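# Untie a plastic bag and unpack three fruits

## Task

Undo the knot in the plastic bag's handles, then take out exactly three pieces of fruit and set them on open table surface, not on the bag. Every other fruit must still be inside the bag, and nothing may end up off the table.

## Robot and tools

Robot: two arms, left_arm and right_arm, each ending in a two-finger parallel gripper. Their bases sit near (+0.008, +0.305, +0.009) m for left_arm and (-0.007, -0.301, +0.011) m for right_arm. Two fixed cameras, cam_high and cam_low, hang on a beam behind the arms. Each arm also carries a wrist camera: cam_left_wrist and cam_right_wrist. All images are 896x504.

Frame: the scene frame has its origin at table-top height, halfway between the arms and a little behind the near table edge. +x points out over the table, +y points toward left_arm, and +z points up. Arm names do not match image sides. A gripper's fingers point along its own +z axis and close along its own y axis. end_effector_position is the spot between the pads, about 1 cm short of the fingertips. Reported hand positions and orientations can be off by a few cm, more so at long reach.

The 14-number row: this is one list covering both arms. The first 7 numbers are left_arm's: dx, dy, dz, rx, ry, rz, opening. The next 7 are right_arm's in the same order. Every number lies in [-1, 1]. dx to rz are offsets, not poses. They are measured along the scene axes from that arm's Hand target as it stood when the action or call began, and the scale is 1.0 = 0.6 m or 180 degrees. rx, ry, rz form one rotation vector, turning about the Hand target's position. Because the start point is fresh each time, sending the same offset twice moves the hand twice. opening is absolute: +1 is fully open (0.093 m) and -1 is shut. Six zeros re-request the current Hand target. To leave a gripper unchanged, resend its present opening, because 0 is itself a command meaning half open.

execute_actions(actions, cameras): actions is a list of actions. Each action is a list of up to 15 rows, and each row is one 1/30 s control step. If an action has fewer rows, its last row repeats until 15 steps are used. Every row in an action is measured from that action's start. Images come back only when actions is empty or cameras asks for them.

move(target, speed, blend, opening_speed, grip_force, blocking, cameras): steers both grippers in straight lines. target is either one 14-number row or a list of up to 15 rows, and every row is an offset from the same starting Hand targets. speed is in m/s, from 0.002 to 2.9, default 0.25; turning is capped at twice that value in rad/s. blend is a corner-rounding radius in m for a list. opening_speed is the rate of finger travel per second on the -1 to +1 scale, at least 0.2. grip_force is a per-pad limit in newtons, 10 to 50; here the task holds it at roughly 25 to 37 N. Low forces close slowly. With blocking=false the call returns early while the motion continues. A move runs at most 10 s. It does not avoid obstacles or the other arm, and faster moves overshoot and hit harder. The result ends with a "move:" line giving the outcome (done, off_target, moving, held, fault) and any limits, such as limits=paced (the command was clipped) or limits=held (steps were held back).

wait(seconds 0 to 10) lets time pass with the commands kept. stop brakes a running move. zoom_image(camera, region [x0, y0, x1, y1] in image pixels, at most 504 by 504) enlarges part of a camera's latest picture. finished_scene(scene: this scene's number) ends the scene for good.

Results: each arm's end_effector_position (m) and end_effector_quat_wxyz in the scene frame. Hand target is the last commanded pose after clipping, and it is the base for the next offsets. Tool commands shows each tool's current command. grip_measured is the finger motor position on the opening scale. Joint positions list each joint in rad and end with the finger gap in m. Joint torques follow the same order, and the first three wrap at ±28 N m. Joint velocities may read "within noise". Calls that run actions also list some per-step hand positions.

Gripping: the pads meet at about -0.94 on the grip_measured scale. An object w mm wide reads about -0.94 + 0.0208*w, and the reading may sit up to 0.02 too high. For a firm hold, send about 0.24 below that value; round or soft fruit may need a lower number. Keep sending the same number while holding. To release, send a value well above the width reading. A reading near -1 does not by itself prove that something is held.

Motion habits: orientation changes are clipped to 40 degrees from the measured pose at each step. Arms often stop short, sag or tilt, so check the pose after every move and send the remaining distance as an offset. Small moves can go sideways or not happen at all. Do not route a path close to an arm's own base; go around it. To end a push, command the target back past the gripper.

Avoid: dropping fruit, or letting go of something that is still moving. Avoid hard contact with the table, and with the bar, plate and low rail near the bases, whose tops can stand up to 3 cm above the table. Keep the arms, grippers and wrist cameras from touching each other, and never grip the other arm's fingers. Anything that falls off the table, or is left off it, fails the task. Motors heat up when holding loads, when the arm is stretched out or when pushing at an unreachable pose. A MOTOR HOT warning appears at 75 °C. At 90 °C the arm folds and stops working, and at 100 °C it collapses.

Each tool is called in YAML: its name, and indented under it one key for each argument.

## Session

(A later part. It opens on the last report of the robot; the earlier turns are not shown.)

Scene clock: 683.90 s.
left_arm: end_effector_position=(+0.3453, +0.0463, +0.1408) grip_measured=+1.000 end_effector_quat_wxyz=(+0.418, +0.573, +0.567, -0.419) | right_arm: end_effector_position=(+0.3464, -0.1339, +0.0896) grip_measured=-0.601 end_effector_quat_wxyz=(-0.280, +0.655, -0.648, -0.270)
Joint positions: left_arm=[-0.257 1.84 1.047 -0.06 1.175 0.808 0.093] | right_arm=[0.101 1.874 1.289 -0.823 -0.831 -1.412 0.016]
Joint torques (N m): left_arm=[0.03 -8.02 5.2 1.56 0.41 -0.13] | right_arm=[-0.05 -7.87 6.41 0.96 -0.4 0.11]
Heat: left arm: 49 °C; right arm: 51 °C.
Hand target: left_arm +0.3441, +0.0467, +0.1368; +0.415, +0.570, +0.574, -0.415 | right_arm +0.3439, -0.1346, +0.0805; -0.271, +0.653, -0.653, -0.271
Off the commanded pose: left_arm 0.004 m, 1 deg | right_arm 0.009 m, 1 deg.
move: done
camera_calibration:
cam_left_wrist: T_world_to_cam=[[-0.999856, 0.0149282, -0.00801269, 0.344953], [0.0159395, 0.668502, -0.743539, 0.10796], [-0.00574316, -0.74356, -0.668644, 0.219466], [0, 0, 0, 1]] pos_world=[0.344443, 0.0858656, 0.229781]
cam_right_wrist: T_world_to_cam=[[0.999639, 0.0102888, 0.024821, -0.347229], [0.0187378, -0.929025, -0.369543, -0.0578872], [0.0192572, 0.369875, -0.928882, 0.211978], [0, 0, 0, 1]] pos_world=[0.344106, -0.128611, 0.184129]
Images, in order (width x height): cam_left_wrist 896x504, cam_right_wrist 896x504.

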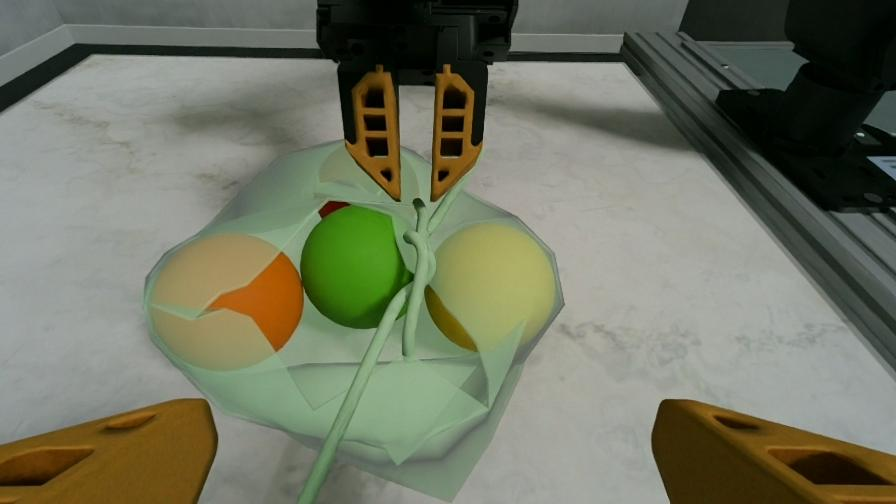

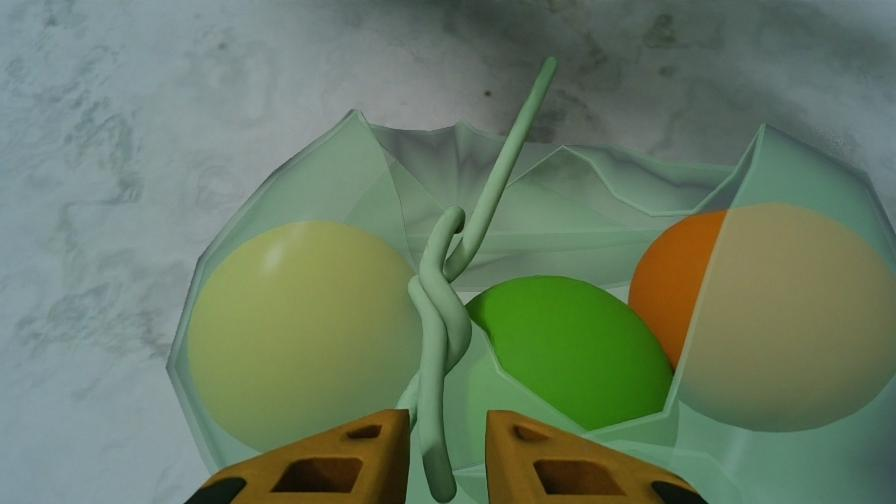

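move:
  target: [0,0,0,0,0,0,1, 0,0,0,0,0,0,-1]
  opening_speed: 0.3
  cameras: ["cam_right_wrist","cam_left_wrist"]

zoom_image:
  camera: "cam_right_wrist"
  region: [300, 200, 600, 500]

zoom_image:
  camera: "cam_left_wrist"
  region: [340, 80, 500, 380]

Scene clock: 695.50 s.
left_arm: end_effector_position=(+0.3453, +0.0463, +0.1408) grip_measured=+1.000 end_effector_quat_wxyz=(+0.418, +0.573, +0.567, -0.419) | right_arm: end_effector_position=(+0.3466, -0.1338, +0.0897) grip_measured=-0.987 end_effector_quat_wxyz=(-0.281, +0.655, -0.648, -0.269)
Joint positions: left_arm=[-0.257 1.84 1.047 -0.06 1.175 0.808 0.093] | right_arm=[0.101 1.874 1.289 -0.821 -0.831 -1.412 0]
Joint torques (N m): left_arm=[0.06 -7.95 5.19 1.56 0.38 -0.11] | right_arm=[0.12 -7.88 6.28 0.95 -0.38 0.06]
Heat: left arm: 49 °C; right arm: 51 °C.
Hand target: left_arm +0.3441, +0.0467, +0.1368; +0.415, +0.570, +0.574, -0.415 | right_arm +0.3440, -0.1346, +0.0805; -0.271, +0.653, -0.653, -0.270
Off the commanded pose: left_arm 0.004 m, 1 deg | right_arm 0.010 m, 1 deg.
move: done
camera_calibration:
cam_left_wrist: T_world_to_cam=[[-0.999856, 0.0149282, -0.00801269, 0.344953], [0.0159395, 0.668502, -0.743539, 0.10796], [-0.00574316, -0.74356, -0.668644, 0.219466], [0, 0, 0, 1]] pos_world=[0.344443, 0.0858656, 0.229781]
cam_right_wrist: T_world_to_cam=[[0.999609, 0.0101216, 0.0260486, -0.347671], [0.0190387, -0.928982, -0.369635, -0.057935], [0.0204574, 0.369987, -0.928812, 0.211655], [0, 0, 0, 1]] pos_world=[0.344308, -0.128611, 0.18423]
Images, in order (width x height): cam_left_wrist 896x504, cam_right_wrist 896x504.

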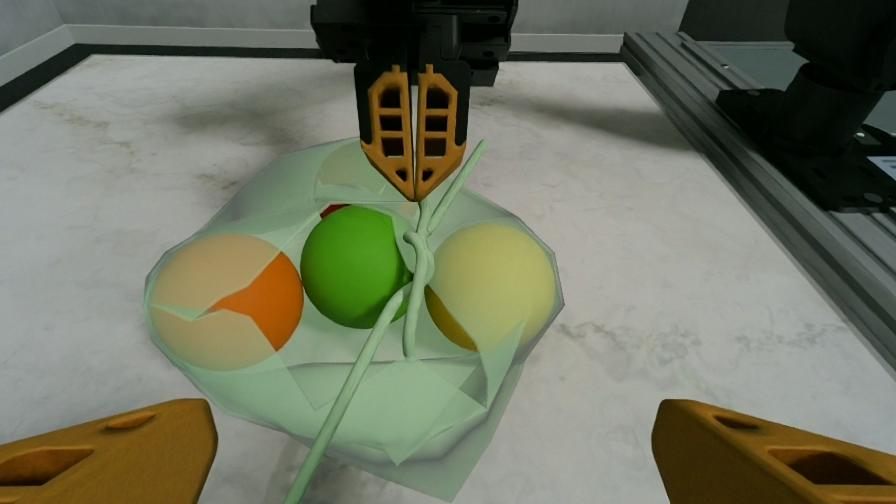

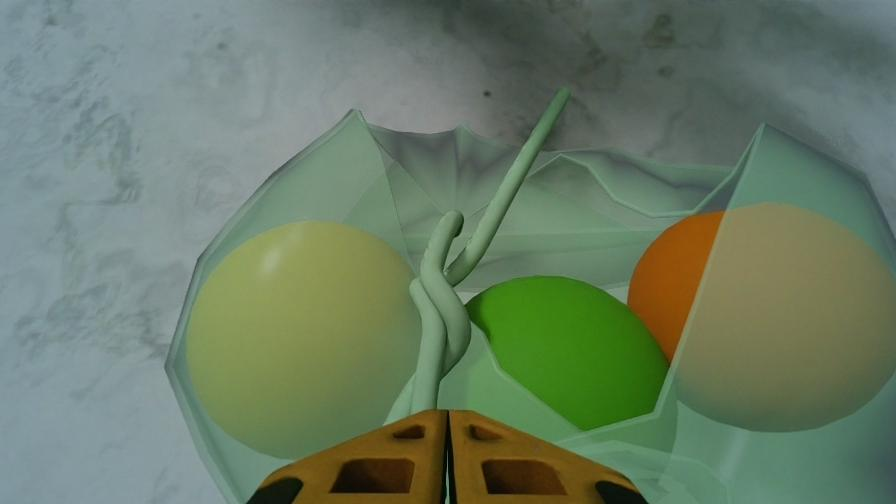

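Scaled by 1.680 from the camera's 896x504 image, which has a finer 1280x720 frame.

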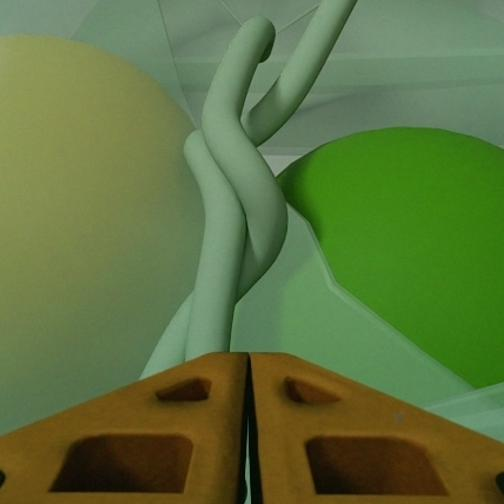

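Scaled by 1.680 from the camera's 896x504 image, which has a finer 1280x720 frame.

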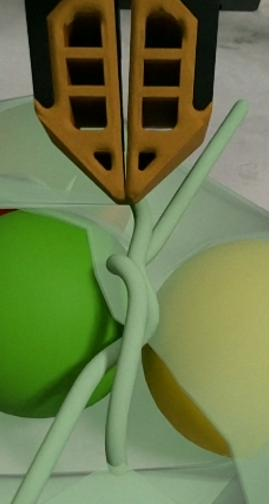

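move:
  target: [0,0,0,0,0,0,1, 0,-0.02,0.06,0,0,0,-1]
  speed: 0.06
  cameras: ["cam_left_wrist","cam_right_wrist"]

zoom_image:
  camera: "cam_right_wrist"
  region: [300, 200, 600, 500]

zoom_image:
  camera: "cam_left_wrist"
  region: [340, 80, 500, 380]

Scene clock: 708.30 s.
left_arm: end_effector_position=(+0.3453, +0.0463, +0.1408) grip_measured=+1.000 end_effector_quat_wxyz=(+0.418, +0.573, +0.567, -0.419) | right_arm: end_effector_position=(+0.3383, -0.1429, +0.1005) grip_measured=-0.987 end_effector_quat_wxyz=(-0.259, +0.648, -0.657, -0.286)
Joint positions: left_arm=[-0.257 1.84 1.047 -0.06 1.175 0.808 0.093] | right_arm=[0.077 1.874 1.34 -0.961 -0.831 -1.45 0]
Joint torques (N m): left_arm=[0.05 -7.98 5.18 1.58 0.39 -0.11] | right_arm=[-1.02 -11.52 10.82 0.34 -0.42 -0.08]
Heat: left arm: 49 °C; right arm: 50 °C.
Hand target: left_arm +0.3441, +0.0467, +0.1368; +0.415, +0.570, +0.574, -0.415 | right_arm +0.3440, -0.1466, +0.1165; -0.271, +0.653, -0.653, -0.270
Off the commanded pose: left_arm 0.004 m, 1 deg | right_arm 0.017 m, 2 deg.
move: off_target (right_arm)
camera_calibration:
cam_left_wrist: T_world_to_cam=[[-0.999856, 0.0149282, -0.00801269, 0.344953], [0.0159395, 0.668502, -0.743539, 0.10796], [-0.00574316, -0.74356, -0.668644, 0.219466], [0, 0, 0, 1]] pos_world=[0.344443, 0.0858656, 0.229781]
cam_right_wrist: T_world_to_cam=[[0.999376, 0.00922296, -0.0340853, -0.333511], [-0.00373576, -0.932254, -0.361786, -0.0558491], [-0.0351129, 0.361687, -0.931638, 0.243119], [0, 0, 0, 1]] pos_world=[0.341631, -0.136923, 0.194926]
Images, in order (width x height): cam_left_wrist 896x504, cam_right_wrist 896x504.

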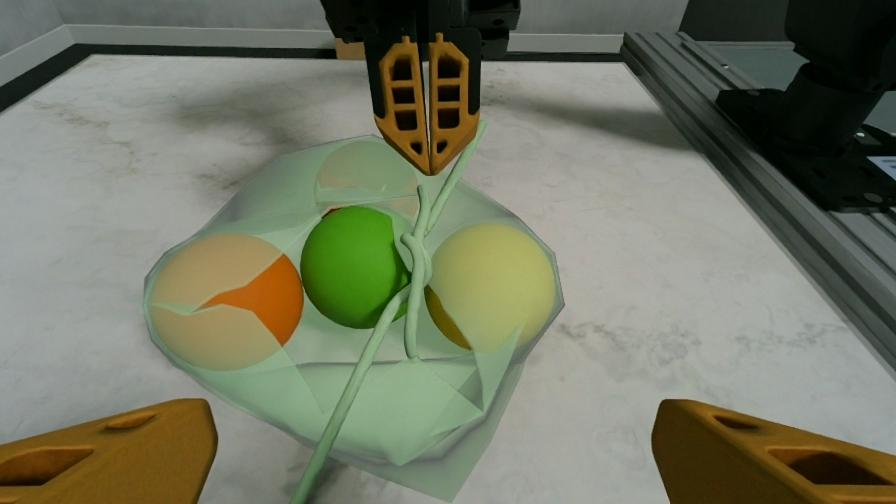

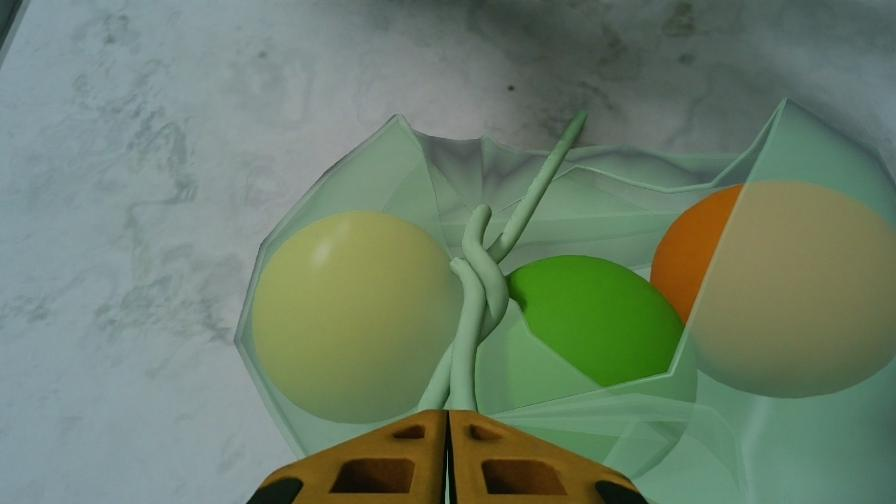

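Scaled by 1.680 from the camera's 896x504 image, which has a finer 1280x720 frame.

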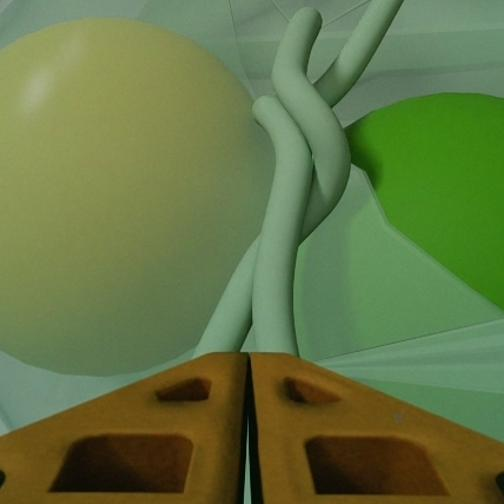

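Scaled by 1.680 from the camera's 896x504 image, which has a finer 1280x720 frame.

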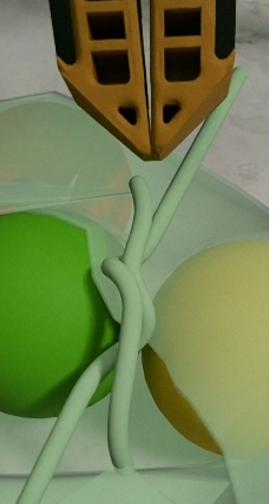

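move:
  target:
    - [0,0.06,0.02,0,0,0,1, 0,-0.01,0.07,-0.08,0,0,-0.5]
    - [0,0.06,0.02,0,0,0,1, 0.0033,0.031,0.05,-0.1667,0,0,-0.5]
  speed: 0.1
  blend: [0.01,0]
  cameras: ["cam_left_wrist","cam_right_wrist"]

zoom_image:
  camera: "cam_right_wrist"
  region: [300, 200, 600, 500]

zoom_image:
  camera: "cam_left_wrist"
  region: [340, 80, 500, 380]

Scene clock: 744.23 s.
left_arm: end_effector_position=(+0.3406, +0.0816, +0.1352) grip_measured=+1.000 end_effector_quat_wxyz=(+0.403, +0.565, +0.583, -0.422) | right_arm: end_effector_position=(+0.3436, -0.1275, +0.1443) grip_measured=-0.501 end_effector_quat_wxyz=(-0.100, +0.703, -0.698, -0.096)
Joint positions: left_arm=[-0.165 1.831 1.069 -0.32 1.211 1.006 0.093] | right_arm=[0.315 1.874 1.703 -1.265 -0.294 -1.239 0.021]
Joint torques (N m): left_arm=[0.76 -9.17 7.84 1 0.72 0.07] | right_arm=[0.01 -7.75 11.78 0.5 -0.07 0.11]
Heat: left arm: 50 °C; right arm: 54 °C.
Hand target: left_arm +0.3441, +0.0827, +0.1488; +0.415, +0.570, +0.575, -0.415 | right_arm +0.3460, -0.1281, +0.1465; -0.093, +0.701, -0.701, -0.092
Off the commanded pose: left_arm 0.014 m, 2 deg | right_arm 0.003 m, 1 deg.
move: off_target (left_arm)
camera_calibration:
cam_left_wrist: T_world_to_cam=[[-0.999405, 0.00200312, 0.0344287, 0.334806], [-0.023739, 0.684198, -0.728909, 0.0905826], [-0.0250162, -0.729293, -0.683744, 0.249386], [0, 0, 0, 1]] pos_world=[0.342996, 0.119228, 0.225016]
cam_right_wrist: T_world_to_cam=[[0.999844, 0.0153277, 0.00877463, -0.343038], [0.013925, -0.989742, 0.142185, -0.111738], [0.010864, -0.142041, -0.989801, 0.206863], [0, 0, 0, 1]] pos_world=[0.342293, -0.0759509, 0.223651]
Images, in order (width x height): cam_left_wrist 896x504, cam_right_wrist 896x504.

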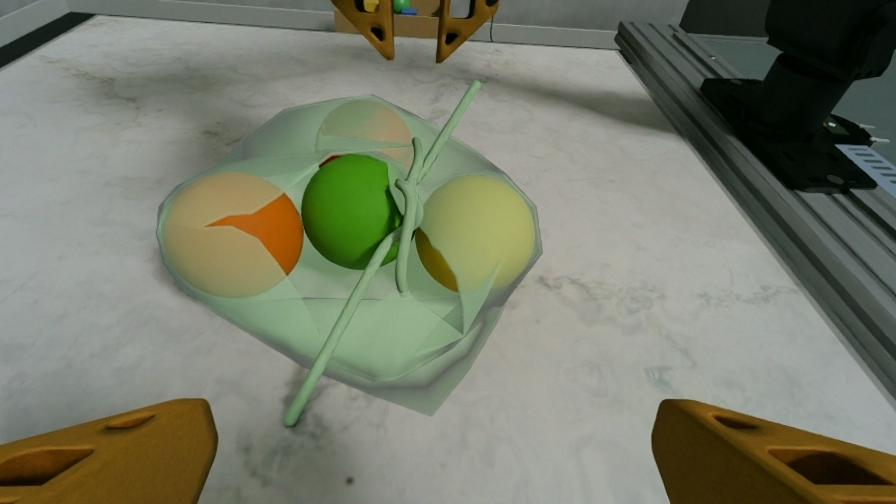

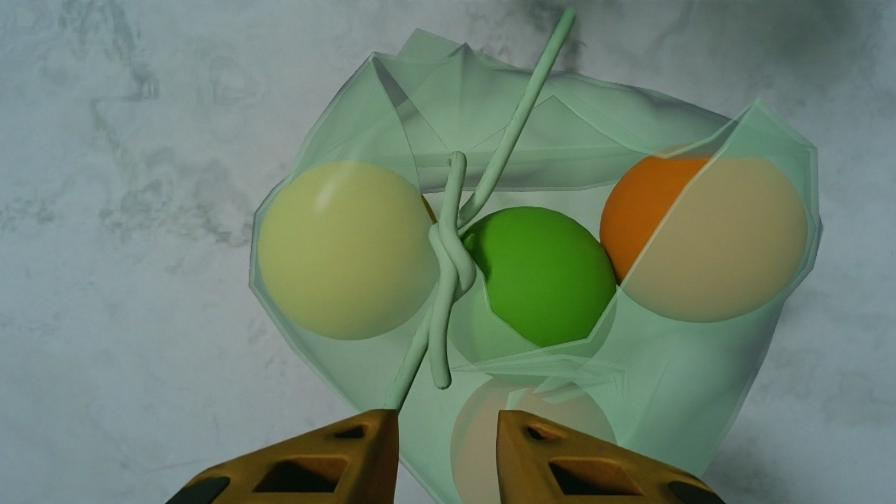

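Scaled by 1.680 from the camera's 896x504 image, which has a finer 1280x720 frame.

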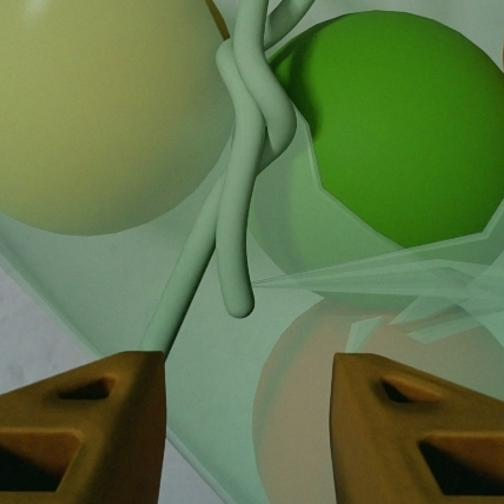

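Scaled by 1.680 from the camera's 896x504 image, which has a finer 1280x720 frame.

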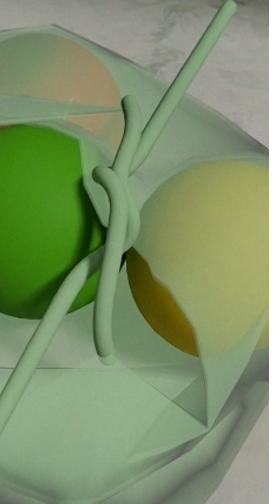

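move:
  target: [0,0,0,0,0,0,1, 0.0032,-0.0167,-0.0733,0,0,0,-0.6]
  speed: 0.08
  cameras: ["cam_left_wrist","cam_right_wrist"]

zoom_image:
  camera: "cam_right_wrist"
  region: [300, 200, 600, 500]

zoom_image:
  camera: "cam_left_wrist"
  region: [340, 40, 500, 340]

Scene clock: 786.30 s.
left_arm: end_effector_position=(+0.3406, +0.0816, +0.1352) grip_measured=+1.000 end_effector_quat_wxyz=(+0.403, +0.565, +0.583, -0.422) | right_arm: end_effector_position=(+0.3467, -0.1323, +0.1116) grip_measured=-0.599 end_effector_quat_wxyz=(-0.101, +0.702, -0.699, -0.094)
Joint positions: left_arm=[-0.165 1.831 1.069 -0.32 1.211 1.006 0.093] | right_arm=[0.303 1.881 1.581 -1.136 -0.293 -1.247 0.016]
Joint torques (N m): left_arm=[0.72 -9.16 7.92 1 0.71 0.08] | right_arm=[-0.94 -8.1 6.93 0.88 -0.11 -0.1]
Heat: left arm: 57 °C; right arm: 60 °C.
Hand target: left_arm +0.3441, +0.0827, +0.1488; +0.415, +0.570, +0.575, -0.415 | right_arm +0.3478, -0.1380, +0.1026; -0.093, +0.701, -0.701, -0.092
Off the commanded pose: left_arm 0.014 m, 2 deg | right_arm 0.011 m, 1 deg.
move: off_target (left_arm, right_arm)
camera_calibration:
cam_left_wrist: T_world_to_cam=[[-0.999405, 0.00200312, 0.0344287, 0.334806], [-0.023739, 0.684198, -0.728909, 0.0905826], [-0.0250162, -0.729293, -0.683744, 0.249386], [0, 0, 0, 1]] pos_world=[0.342996, 0.119228, 0.225016]
cam_right_wrist: T_world_to_cam=[[0.999836, 0.0123426, 0.0132473, -0.346669], [0.0103314, -0.989755, 0.142405, -0.110683], [0.0148692, -0.142245, -0.98972, 0.17237], [0, 0, 0, 1]] pos_world=[0.345193, -0.0807516, 0.190952]
Images, in order (width x height): cam_left_wrist 896x504, cam_right_wrist 896x504.

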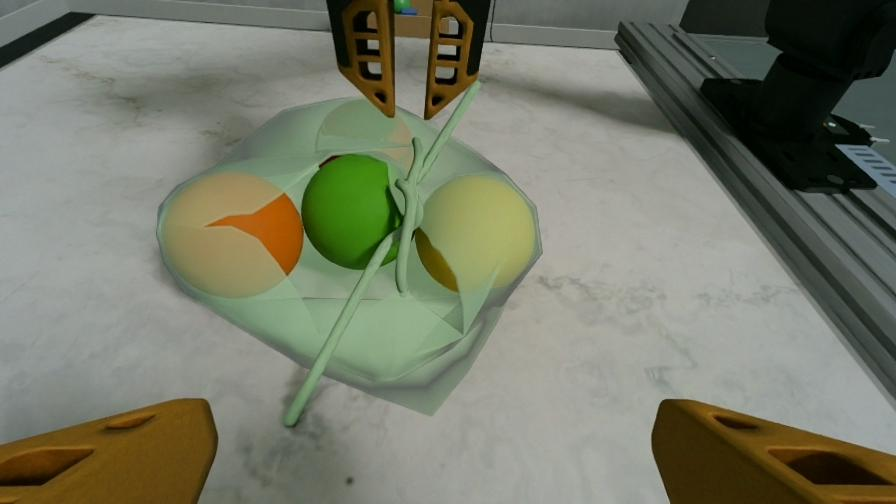

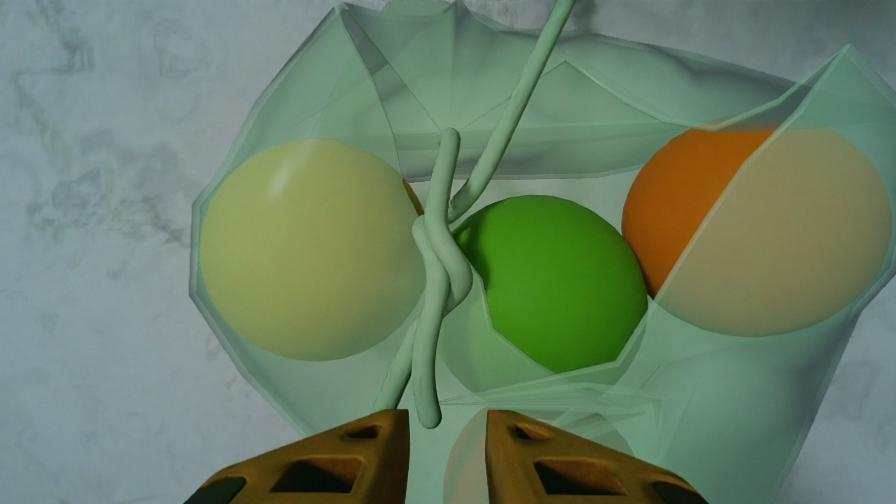

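Scaled by 1.680 from the camera's 896x504 image, which has a finer 1280x720 frame.

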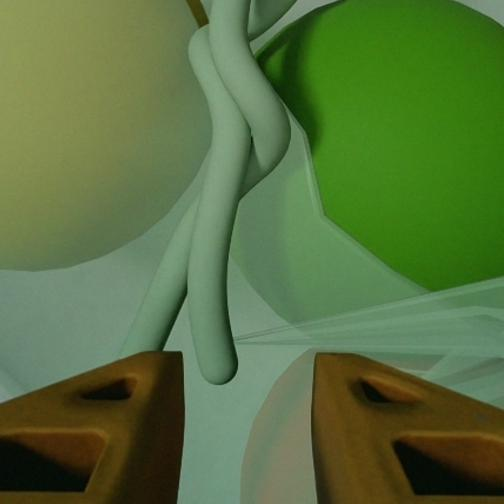

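Scaled by 1.680 from the camera's 896x504 image, which has a finer 1280x720 frame.

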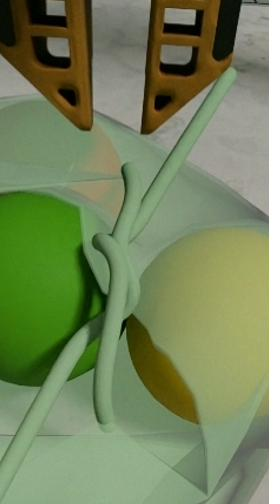

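move:
  target: [0,0,0,0,0,0,1, -0.003,-0.0067,-0.0443,0,0,0,-0.6]
  speed: 0.05
  cameras: ["cam_left_wrist","cam_right_wrist"]

zoom_image:
  camera: "cam_right_wrist"
  region: [300, 200, 600, 500]

zoom_image:
  camera: "cam_left_wrist"
  region: [340, 40, 500, 340]

Scene clock: 797.97 s.
left_arm: end_effector_position=(+0.3406, +0.0816, +0.1352) grip_measured=+1.000 end_effector_quat_wxyz=(+0.403, +0.565, +0.583, -0.422) | right_arm: end_effector_position=(+0.3455, -0.1359, +0.0855) grip_measured=-0.599 end_effector_quat_wxyz=(-0.102, +0.702, -0.698, -0.094)
Joint positions: left_arm=[-0.165 1.831 1.069 -0.32 1.211 1.006 0.093] | right_arm=[0.298 1.887 1.485 -1.034 -0.293 -1.254 0.016]
Joint torques (N m): left_arm=[0.72 -9.11 7.91 1 0.72 0.08] | right_arm=[-1.02 -8.06 6.91 0.93 -0.14 -0.07]
Heat: left arm: 58 °C; right arm: 57 °C.
Hand target: left_arm +0.3441, +0.0827, +0.1488; +0.415, +0.570, +0.575, -0.415 | right_arm +0.3461, -0.1420, +0.0760; -0.093, +0.701, -0.701, -0.092
Off the commanded pose: left_arm 0.014 m, 2 deg | right_arm 0.011 m, 1 deg.
move: off_target (left_arm, right_arm)
camera_calibration:
cam_left_wrist: T_world_to_cam=[[-0.999405, 0.00200312, 0.0344287, 0.334806], [-0.023739, 0.684198, -0.728909, 0.0905826], [-0.0250162, -0.729293, -0.683744, 0.249386], [0, 0, 0, 1]] pos_world=[0.342996, 0.119228, 0.225016]
cam_right_wrist: T_world_to_cam=[[0.99981, 0.0132164, 0.0143261, -0.345076], [0.0110328, -0.989657, 0.143029, -0.110739], [0.0160682, -0.142844, -0.989615, 0.145481], [0, 0, 0, 1]] pos_world=[0.343895, -0.0842519, 0.164753]
Images, in order (width x height): cam_left_wrist 896x504, cam_right_wrist 896x504.

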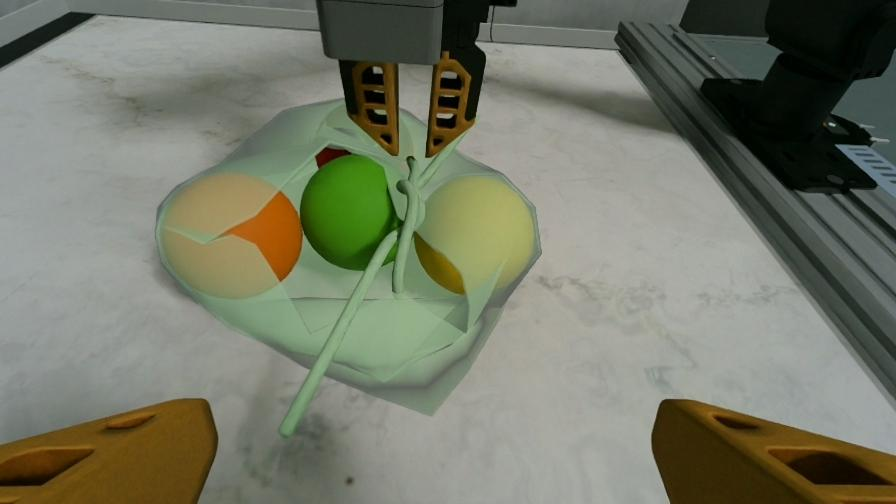

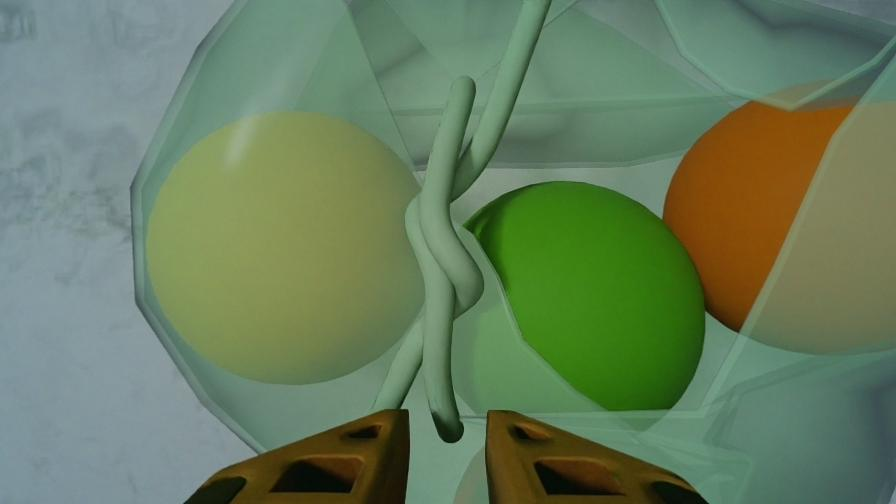

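Scaled by 1.680 from the camera's 896x504 image, which has a finer 1280x720 frame.

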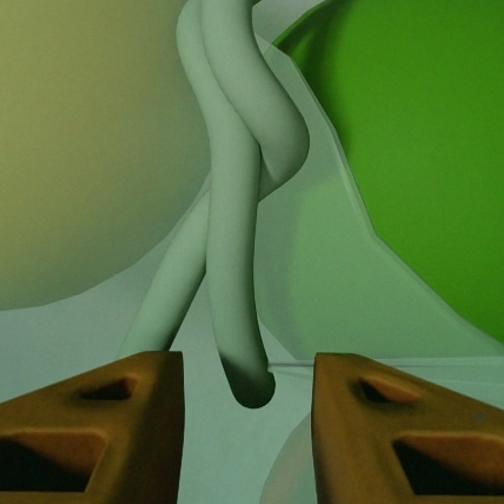

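Scaled by 1.680 from the camera's 896x504 image, which has a finer 1280x720 frame.

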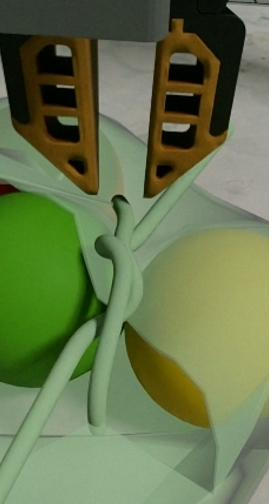

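move:
  target:
    - [0,0,0,0,0,0,1, 0,0,0.08,0,0,-0.02,-0.6]
    - [0,0,0,0,0,0,1, -0.047,-0.04,0.105,0,0,-0.128,-0.3]
  speed: 0.1
  blend: [0.01,0]
  cameras: ["cam_left_wrist","cam_right_wrist"]

zoom_image:
  camera: "cam_right_wrist"
  region: [300, 200, 600, 500]

zoom_image:
  camera: "cam_left_wrist"
  region: [340, 40, 500, 340]

Scene clock: 878.20 s.
left_arm: end_effector_position=(+0.3406, +0.0816, +0.1352) grip_measured=+1.000 end_effector_quat_wxyz=(+0.403, +0.565, +0.583, -0.422) | right_arm: end_effector_position=(+0.3178, -0.1603, +0.1331) grip_measured=-0.301 end_effector_quat_wxyz=(+0.098, -0.553, +0.823, +0.083)
Joint positions: left_arm=[-0.165 1.831 1.069 -0.32 1.211 1.006 0.093] | right_arm=[0.27 1.693 1.431 -1.132 -0.252 -0.885 0.031]
Joint torques (N m): left_arm=[0.77 -9.14 7.91 1.02 0.7 0.09] | right_arm=[-0.98 -10.95 6.75 1.04 -0.05 0.1]
Heat: left arm: 60 °C; right arm: 52 °C.
Hand target: left_arm +0.3441, +0.0827, +0.1488; +0.415, +0.570, +0.575, -0.415 | right_arm +0.3179, -0.1660, +0.1390; +0.110, -0.547, +0.827, +0.072
Off the commanded pose: left_arm 0.014 m, 2 deg | right_arm 0.008 m, 2 deg.
move: off_target (left_arm)
camera_calibration:
cam_left_wrist: T_world_to_cam=[[-0.999405, 0.00200312, 0.0344287, 0.334806], [-0.023739, 0.684198, -0.728909, 0.0905826], [-0.0250162, -0.729293, -0.683744, 0.249386], [0, 0, 0, 1]] pos_world=[0.342996, 0.119228, 0.225016]
cam_right_wrist: T_world_to_cam=[[0.930398, -0.365681, -0.0252431, -0.351077], [-0.357041, -0.919692, 0.163366, -0.0158668], [-0.0829557, -0.142983, -0.986243, 0.220577], [0, 0, 0, 1]] pos_world=[0.339274, -0.111436, 0.211273]
Images, in order (width x height): cam_left_wrist 896x504, cam_right_wrist 896x504.

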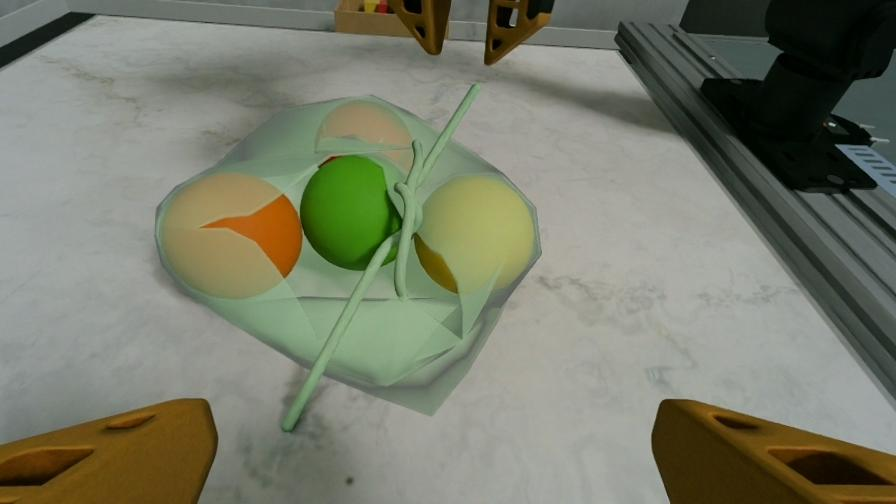

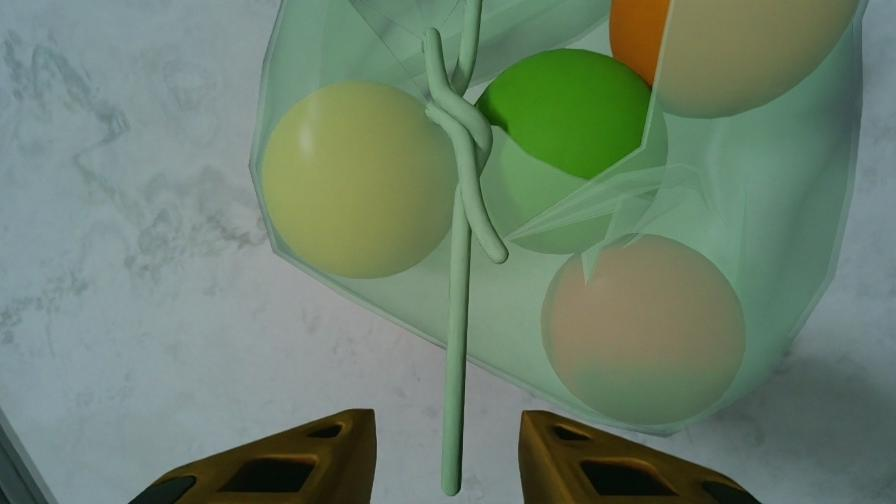

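Scaled by 1.680 from the camera's 896x504 image, which has a finer 1280x720 frame.

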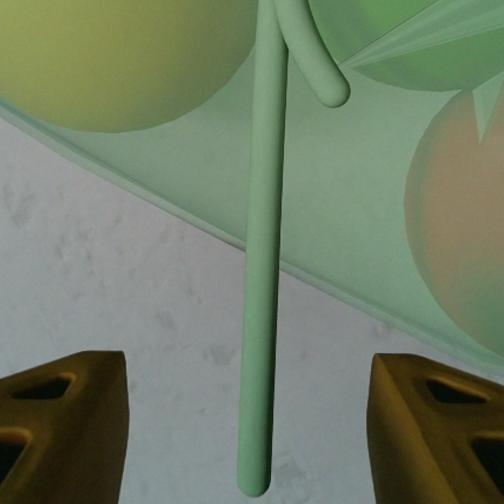

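Scaled by 1.680 from the camera's 896x504 image, which has a finer 1280x720 frame.

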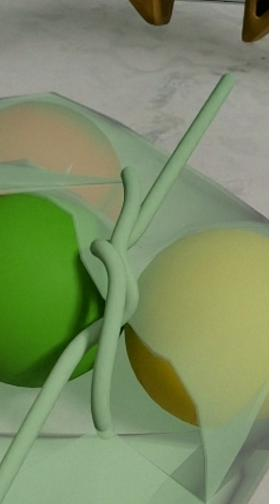

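move:
  target: [0,0,0,0,0,0,1, 0.0035,0,-0.124,0,0,0,-0.3]
  speed: 0.08
  cameras: ["cam_left_wrist","cam_right_wrist"]

zoom_image:
  camera: "cam_right_wrist"
  region: [300, 200, 600, 500]

zoom_image:
  camera: "cam_left_wrist"
  region: [340, 40, 540, 240]

Scene clock: 895.10 s.
left_arm: end_effector_position=(+0.3406, +0.0816, +0.1352) grip_measured=+1.000 end_effector_quat_wxyz=(+0.403, +0.565, +0.583, -0.422) | right_arm: end_effector_position=(+0.3207, -0.1619, +0.0725) grip_measured=-0.301 end_effector_quat_wxyz=(+0.118, -0.552, +0.822, +0.076)
Joint positions: left_arm=[-0.165 1.831 1.069 -0.32 1.211 1.006 0.093] | right_arm=[0.27 1.708 1.196 -0.84 -0.25 -0.879 0.031]
Joint torques (N m): left_arm=[0.8 -9.14 7.86 1 0.71 0.09] | right_arm=[-0.47 -6.68 6.94 1.16 -0.03 0.07]
Heat: left arm: 60 °C; right arm: 51 °C.
Hand target: left_arm +0.3441, +0.0827, +0.1488; +0.415, +0.570, +0.575, -0.415 | right_arm +0.3200, -0.1660, +0.0646; +0.110, -0.547, +0.827, +0.072
Off the commanded pose: left_arm 0.014 m, 2 deg | right_arm 0.009 m, 1 deg.
move: off_target (left_arm)
camera_calibration:
cam_left_wrist: T_world_to_cam=[[-0.999405, 0.00200312, 0.0344287, 0.334806], [-0.023739, 0.684198, -0.728909, 0.0905826], [-0.0250162, -0.729293, -0.683744, 0.249386], [0, 0, 0, 1]] pos_world=[0.342996, 0.119228, 0.225016]
cam_right_wrist: T_world_to_cam=[[0.928852, -0.370364, 0.00803455, -0.35861], [-0.367812, -0.919432, 0.139134, -0.00118317], [-0.0441432, -0.132191, -0.990241, 0.150369], [0, 0, 0, 1]] pos_world=[0.339298, -0.114027, 0.151947]
Images, in order (width x height): cam_left_wrist 896x504, cam_right_wrist 896x504.

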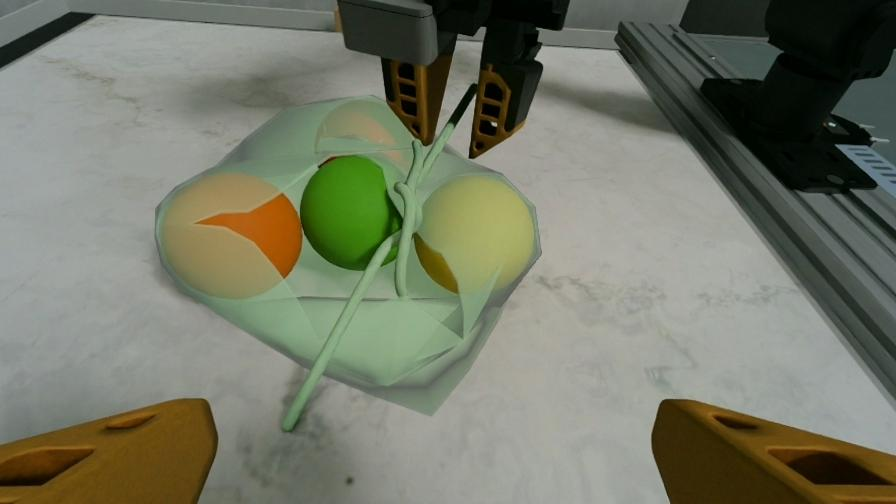

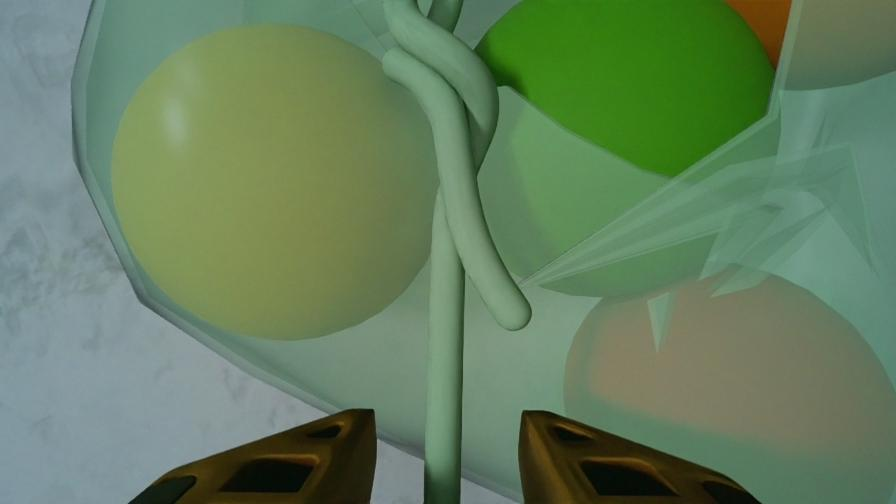

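Scaled by 1.680 from the camera's 896x504 image, which has a finer 1280x720 frame.

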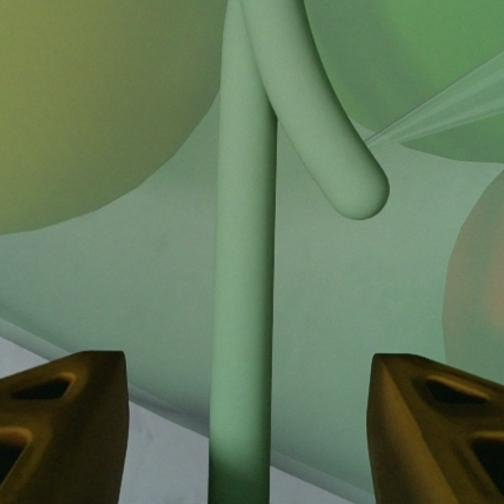

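Scaled by 2.520 from the camera's 896x504 image, which has a finer 1280x720 frame.

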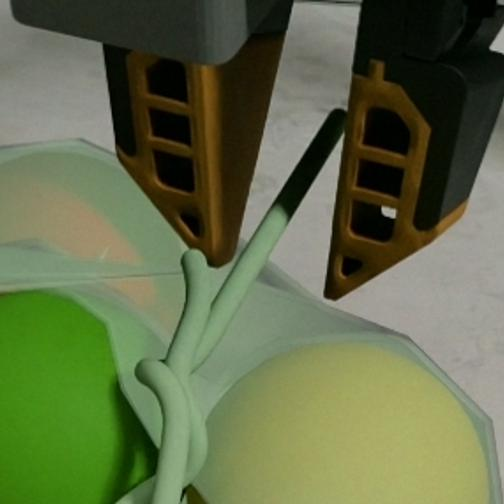

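move:
  target: [0,0,0,0,0,0,1, 0,0,0,0,0,0,-1]
  opening_speed: 0.4
  cameras: ["cam_left_wrist","cam_right_wrist"]

zoom_image:
  camera: "cam_left_wrist"
  region: [340, 40, 540, 240]

Scene clock: 903.03 s.
left_arm: end_effector_position=(+0.3406, +0.0816, +0.1352) grip_measured=+1.000 end_effector_quat_wxyz=(+0.403, +0.565, +0.583, -0.422) | right_arm: end_effector_position=(+0.3208, -0.1619, +0.0725) grip_measured=-0.908 end_effector_quat_wxyz=(+0.118, -0.552, +0.822, +0.076)
Joint positions: left_arm=[-0.165 1.831 1.069 -0.32 1.211 1.006 0.093] | right_arm=[0.27 1.708 1.196 -0.84 -0.25 -0.879 0.002]
Joint torques (N m): left_arm=[0.75 -9.09 7.92 1.02 0.72 0.07] | right_arm=[-0.47 -6.78 6.99 1.14 -0.04 0.1]
Heat: left arm: 60 °C; right arm: 51 °C.
Hand target: left_arm +0.3441, +0.0827, +0.1488; +0.415, +0.570, +0.575, -0.415 | right_arm +0.3199, -0.1660, +0.0646; +0.110, -0.547, +0.827, +0.072
Off the commanded pose: left_arm 0.014 m, 2 deg | right_arm 0.009 m, 1 deg.
move: off_target (left_arm)
camera_calibration:
cam_left_wrist: T_world_to_cam=[[-0.999405, 0.00200312, 0.0344287, 0.334806], [-0.023739, 0.684198, -0.728909, 0.0905826], [-0.0250162, -0.729293, -0.683744, 0.249386], [0, 0, 0, 1]] pos_world=[0.342996, 0.119228, 0.225016]
cam_right_wrist: T_world_to_cam=[[0.92888, -0.370287, 0.00836001, -0.358754], [-0.36779, -0.919479, 0.138884, -0.0011348], [-0.0437402, -0.132081, -0.990273, 0.150352], [0, 0, 0, 1]] pos_world=[0.339398, -0.114027, 0.152047]
Images, in order (width x height): cam_left_wrist 896x504, cam_right_wrist 896x504.

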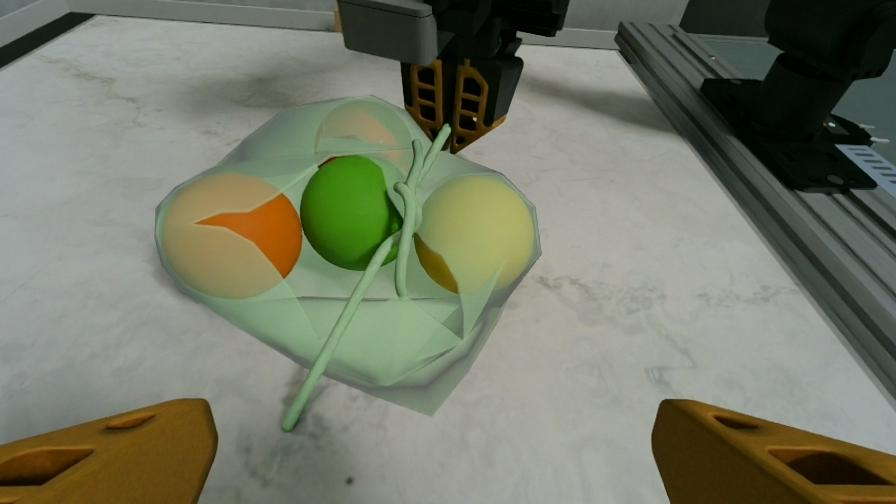

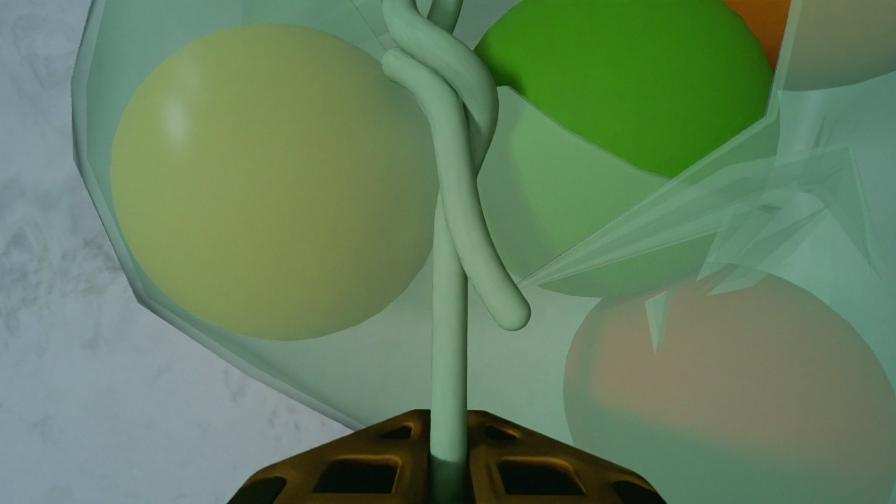

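Scaled by 2.520 from the camera's 896x504 image, which has a finer 1280x720 frame.

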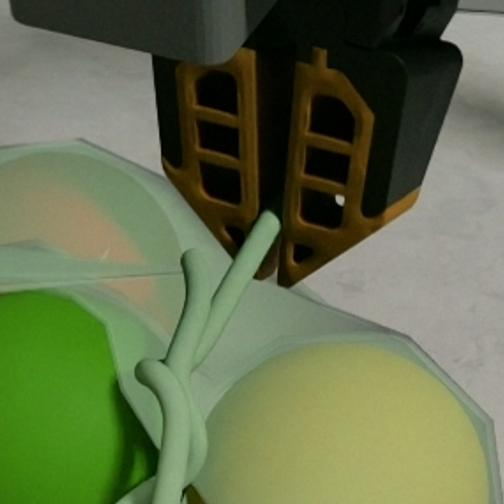

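move:
  target: [0,0,0,0,0,0,1, 0.0163,0.0383,0.0,0,0,0,-1]
  speed: 0.04
  cameras: ["cam_left_wrist","cam_right_wrist"]

zoom_image:
  camera: "cam_left_wrist"
  region: [340, 100, 500, 320]

zoom_image:
  camera: "cam_right_wrist"
  region: [340, 0, 580, 350]

Scene clock: 911.97 s.
left_arm: end_effector_position=(+0.3406, +0.0816, +0.1352) grip_measured=+1.000 end_effector_quat_wxyz=(+0.403, +0.565, +0.583, -0.422) | right_arm: end_effector_position=(+0.3193, -0.1459, +0.0618) grip_measured=-0.908 end_effector_quat_wxyz=(+0.100, -0.548, +0.827, +0.080)
Joint positions: left_arm=[-0.165 1.831 1.069 -0.32 1.211 1.006 0.093] | right_arm=[0.321 1.757 1.22 -0.837 -0.238 -0.82 0.002]
Joint torques (N m): left_arm=[0.8 -9.17 7.91 1 0.71 0.08] | right_arm=[-0.01 -6.76 11.34 1.03 0 0.07]
Heat: left arm: 60 °C; right arm: 51 °C.
Hand target: left_arm +0.3441, +0.0827, +0.1488; +0.415, +0.570, +0.575, -0.415 | right_arm +0.3298, -0.1431, +0.0646; +0.110, -0.547, +0.827, +0.072
Off the commanded pose: left_arm 0.014 m, 2 deg | right_arm 0.011 m, 1 deg.
move: off_target (left_arm, right_arm)
camera_calibration:
cam_left_wrist: T_world_to_cam=[[-0.999405, 0.00200312, 0.0344287, 0.334806], [-0.023739, 0.684198, -0.728909, 0.0905826], [-0.0250162, -0.729293, -0.683744, 0.249386], [0, 0, 0, 1]] pos_world=[0.342996, 0.119228, 0.225016]
cam_right_wrist: T_world_to_cam=[[0.925531, -0.378127, -0.0203034, -0.349493], [-0.370138, -0.91469, 0.162294, 0.0145324], [-0.0799391, -0.142693, -0.986534, 0.151567], [0, 0, 0, 1]] pos_world=[0.340962, -0.0972323, 0.140072]
Images, in order (width x height): cam_left_wrist 896x504, cam_right_wrist 896x504.

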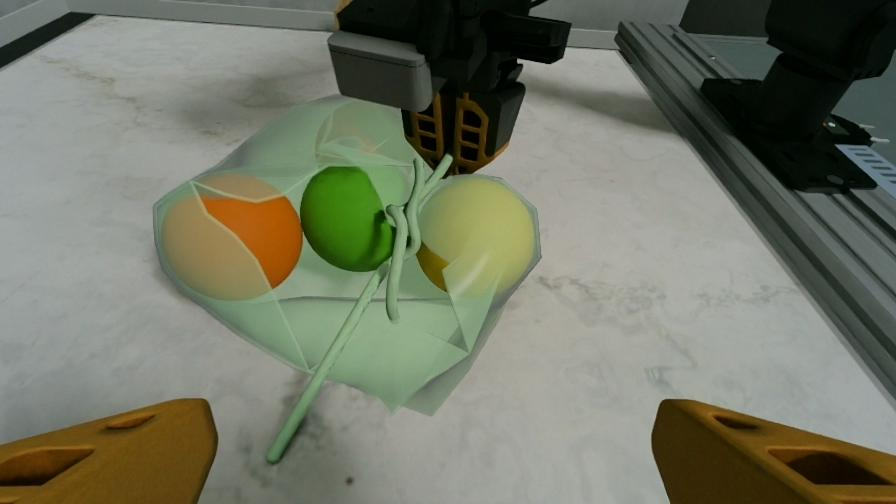

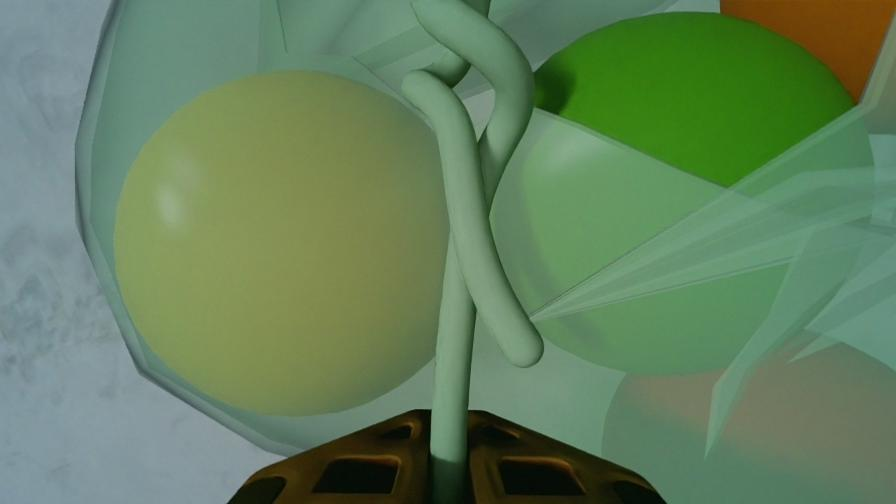

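Scaled by 2.291 from the camera's 896x504 image, which has a finer 1280x720 frame.

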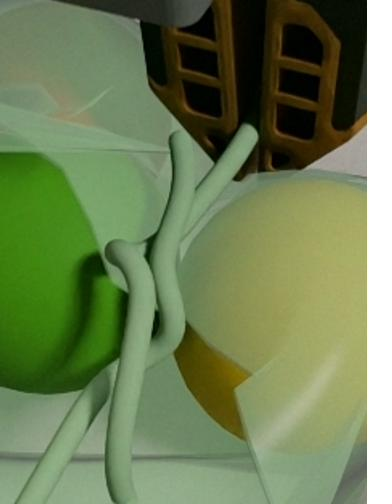

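Scaled by 1.440 from the camera's 896x504 image, which has a finer 1280x720 frame.

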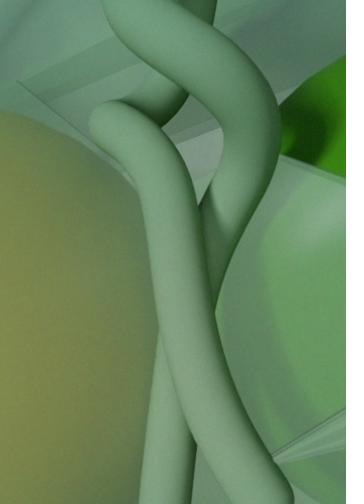

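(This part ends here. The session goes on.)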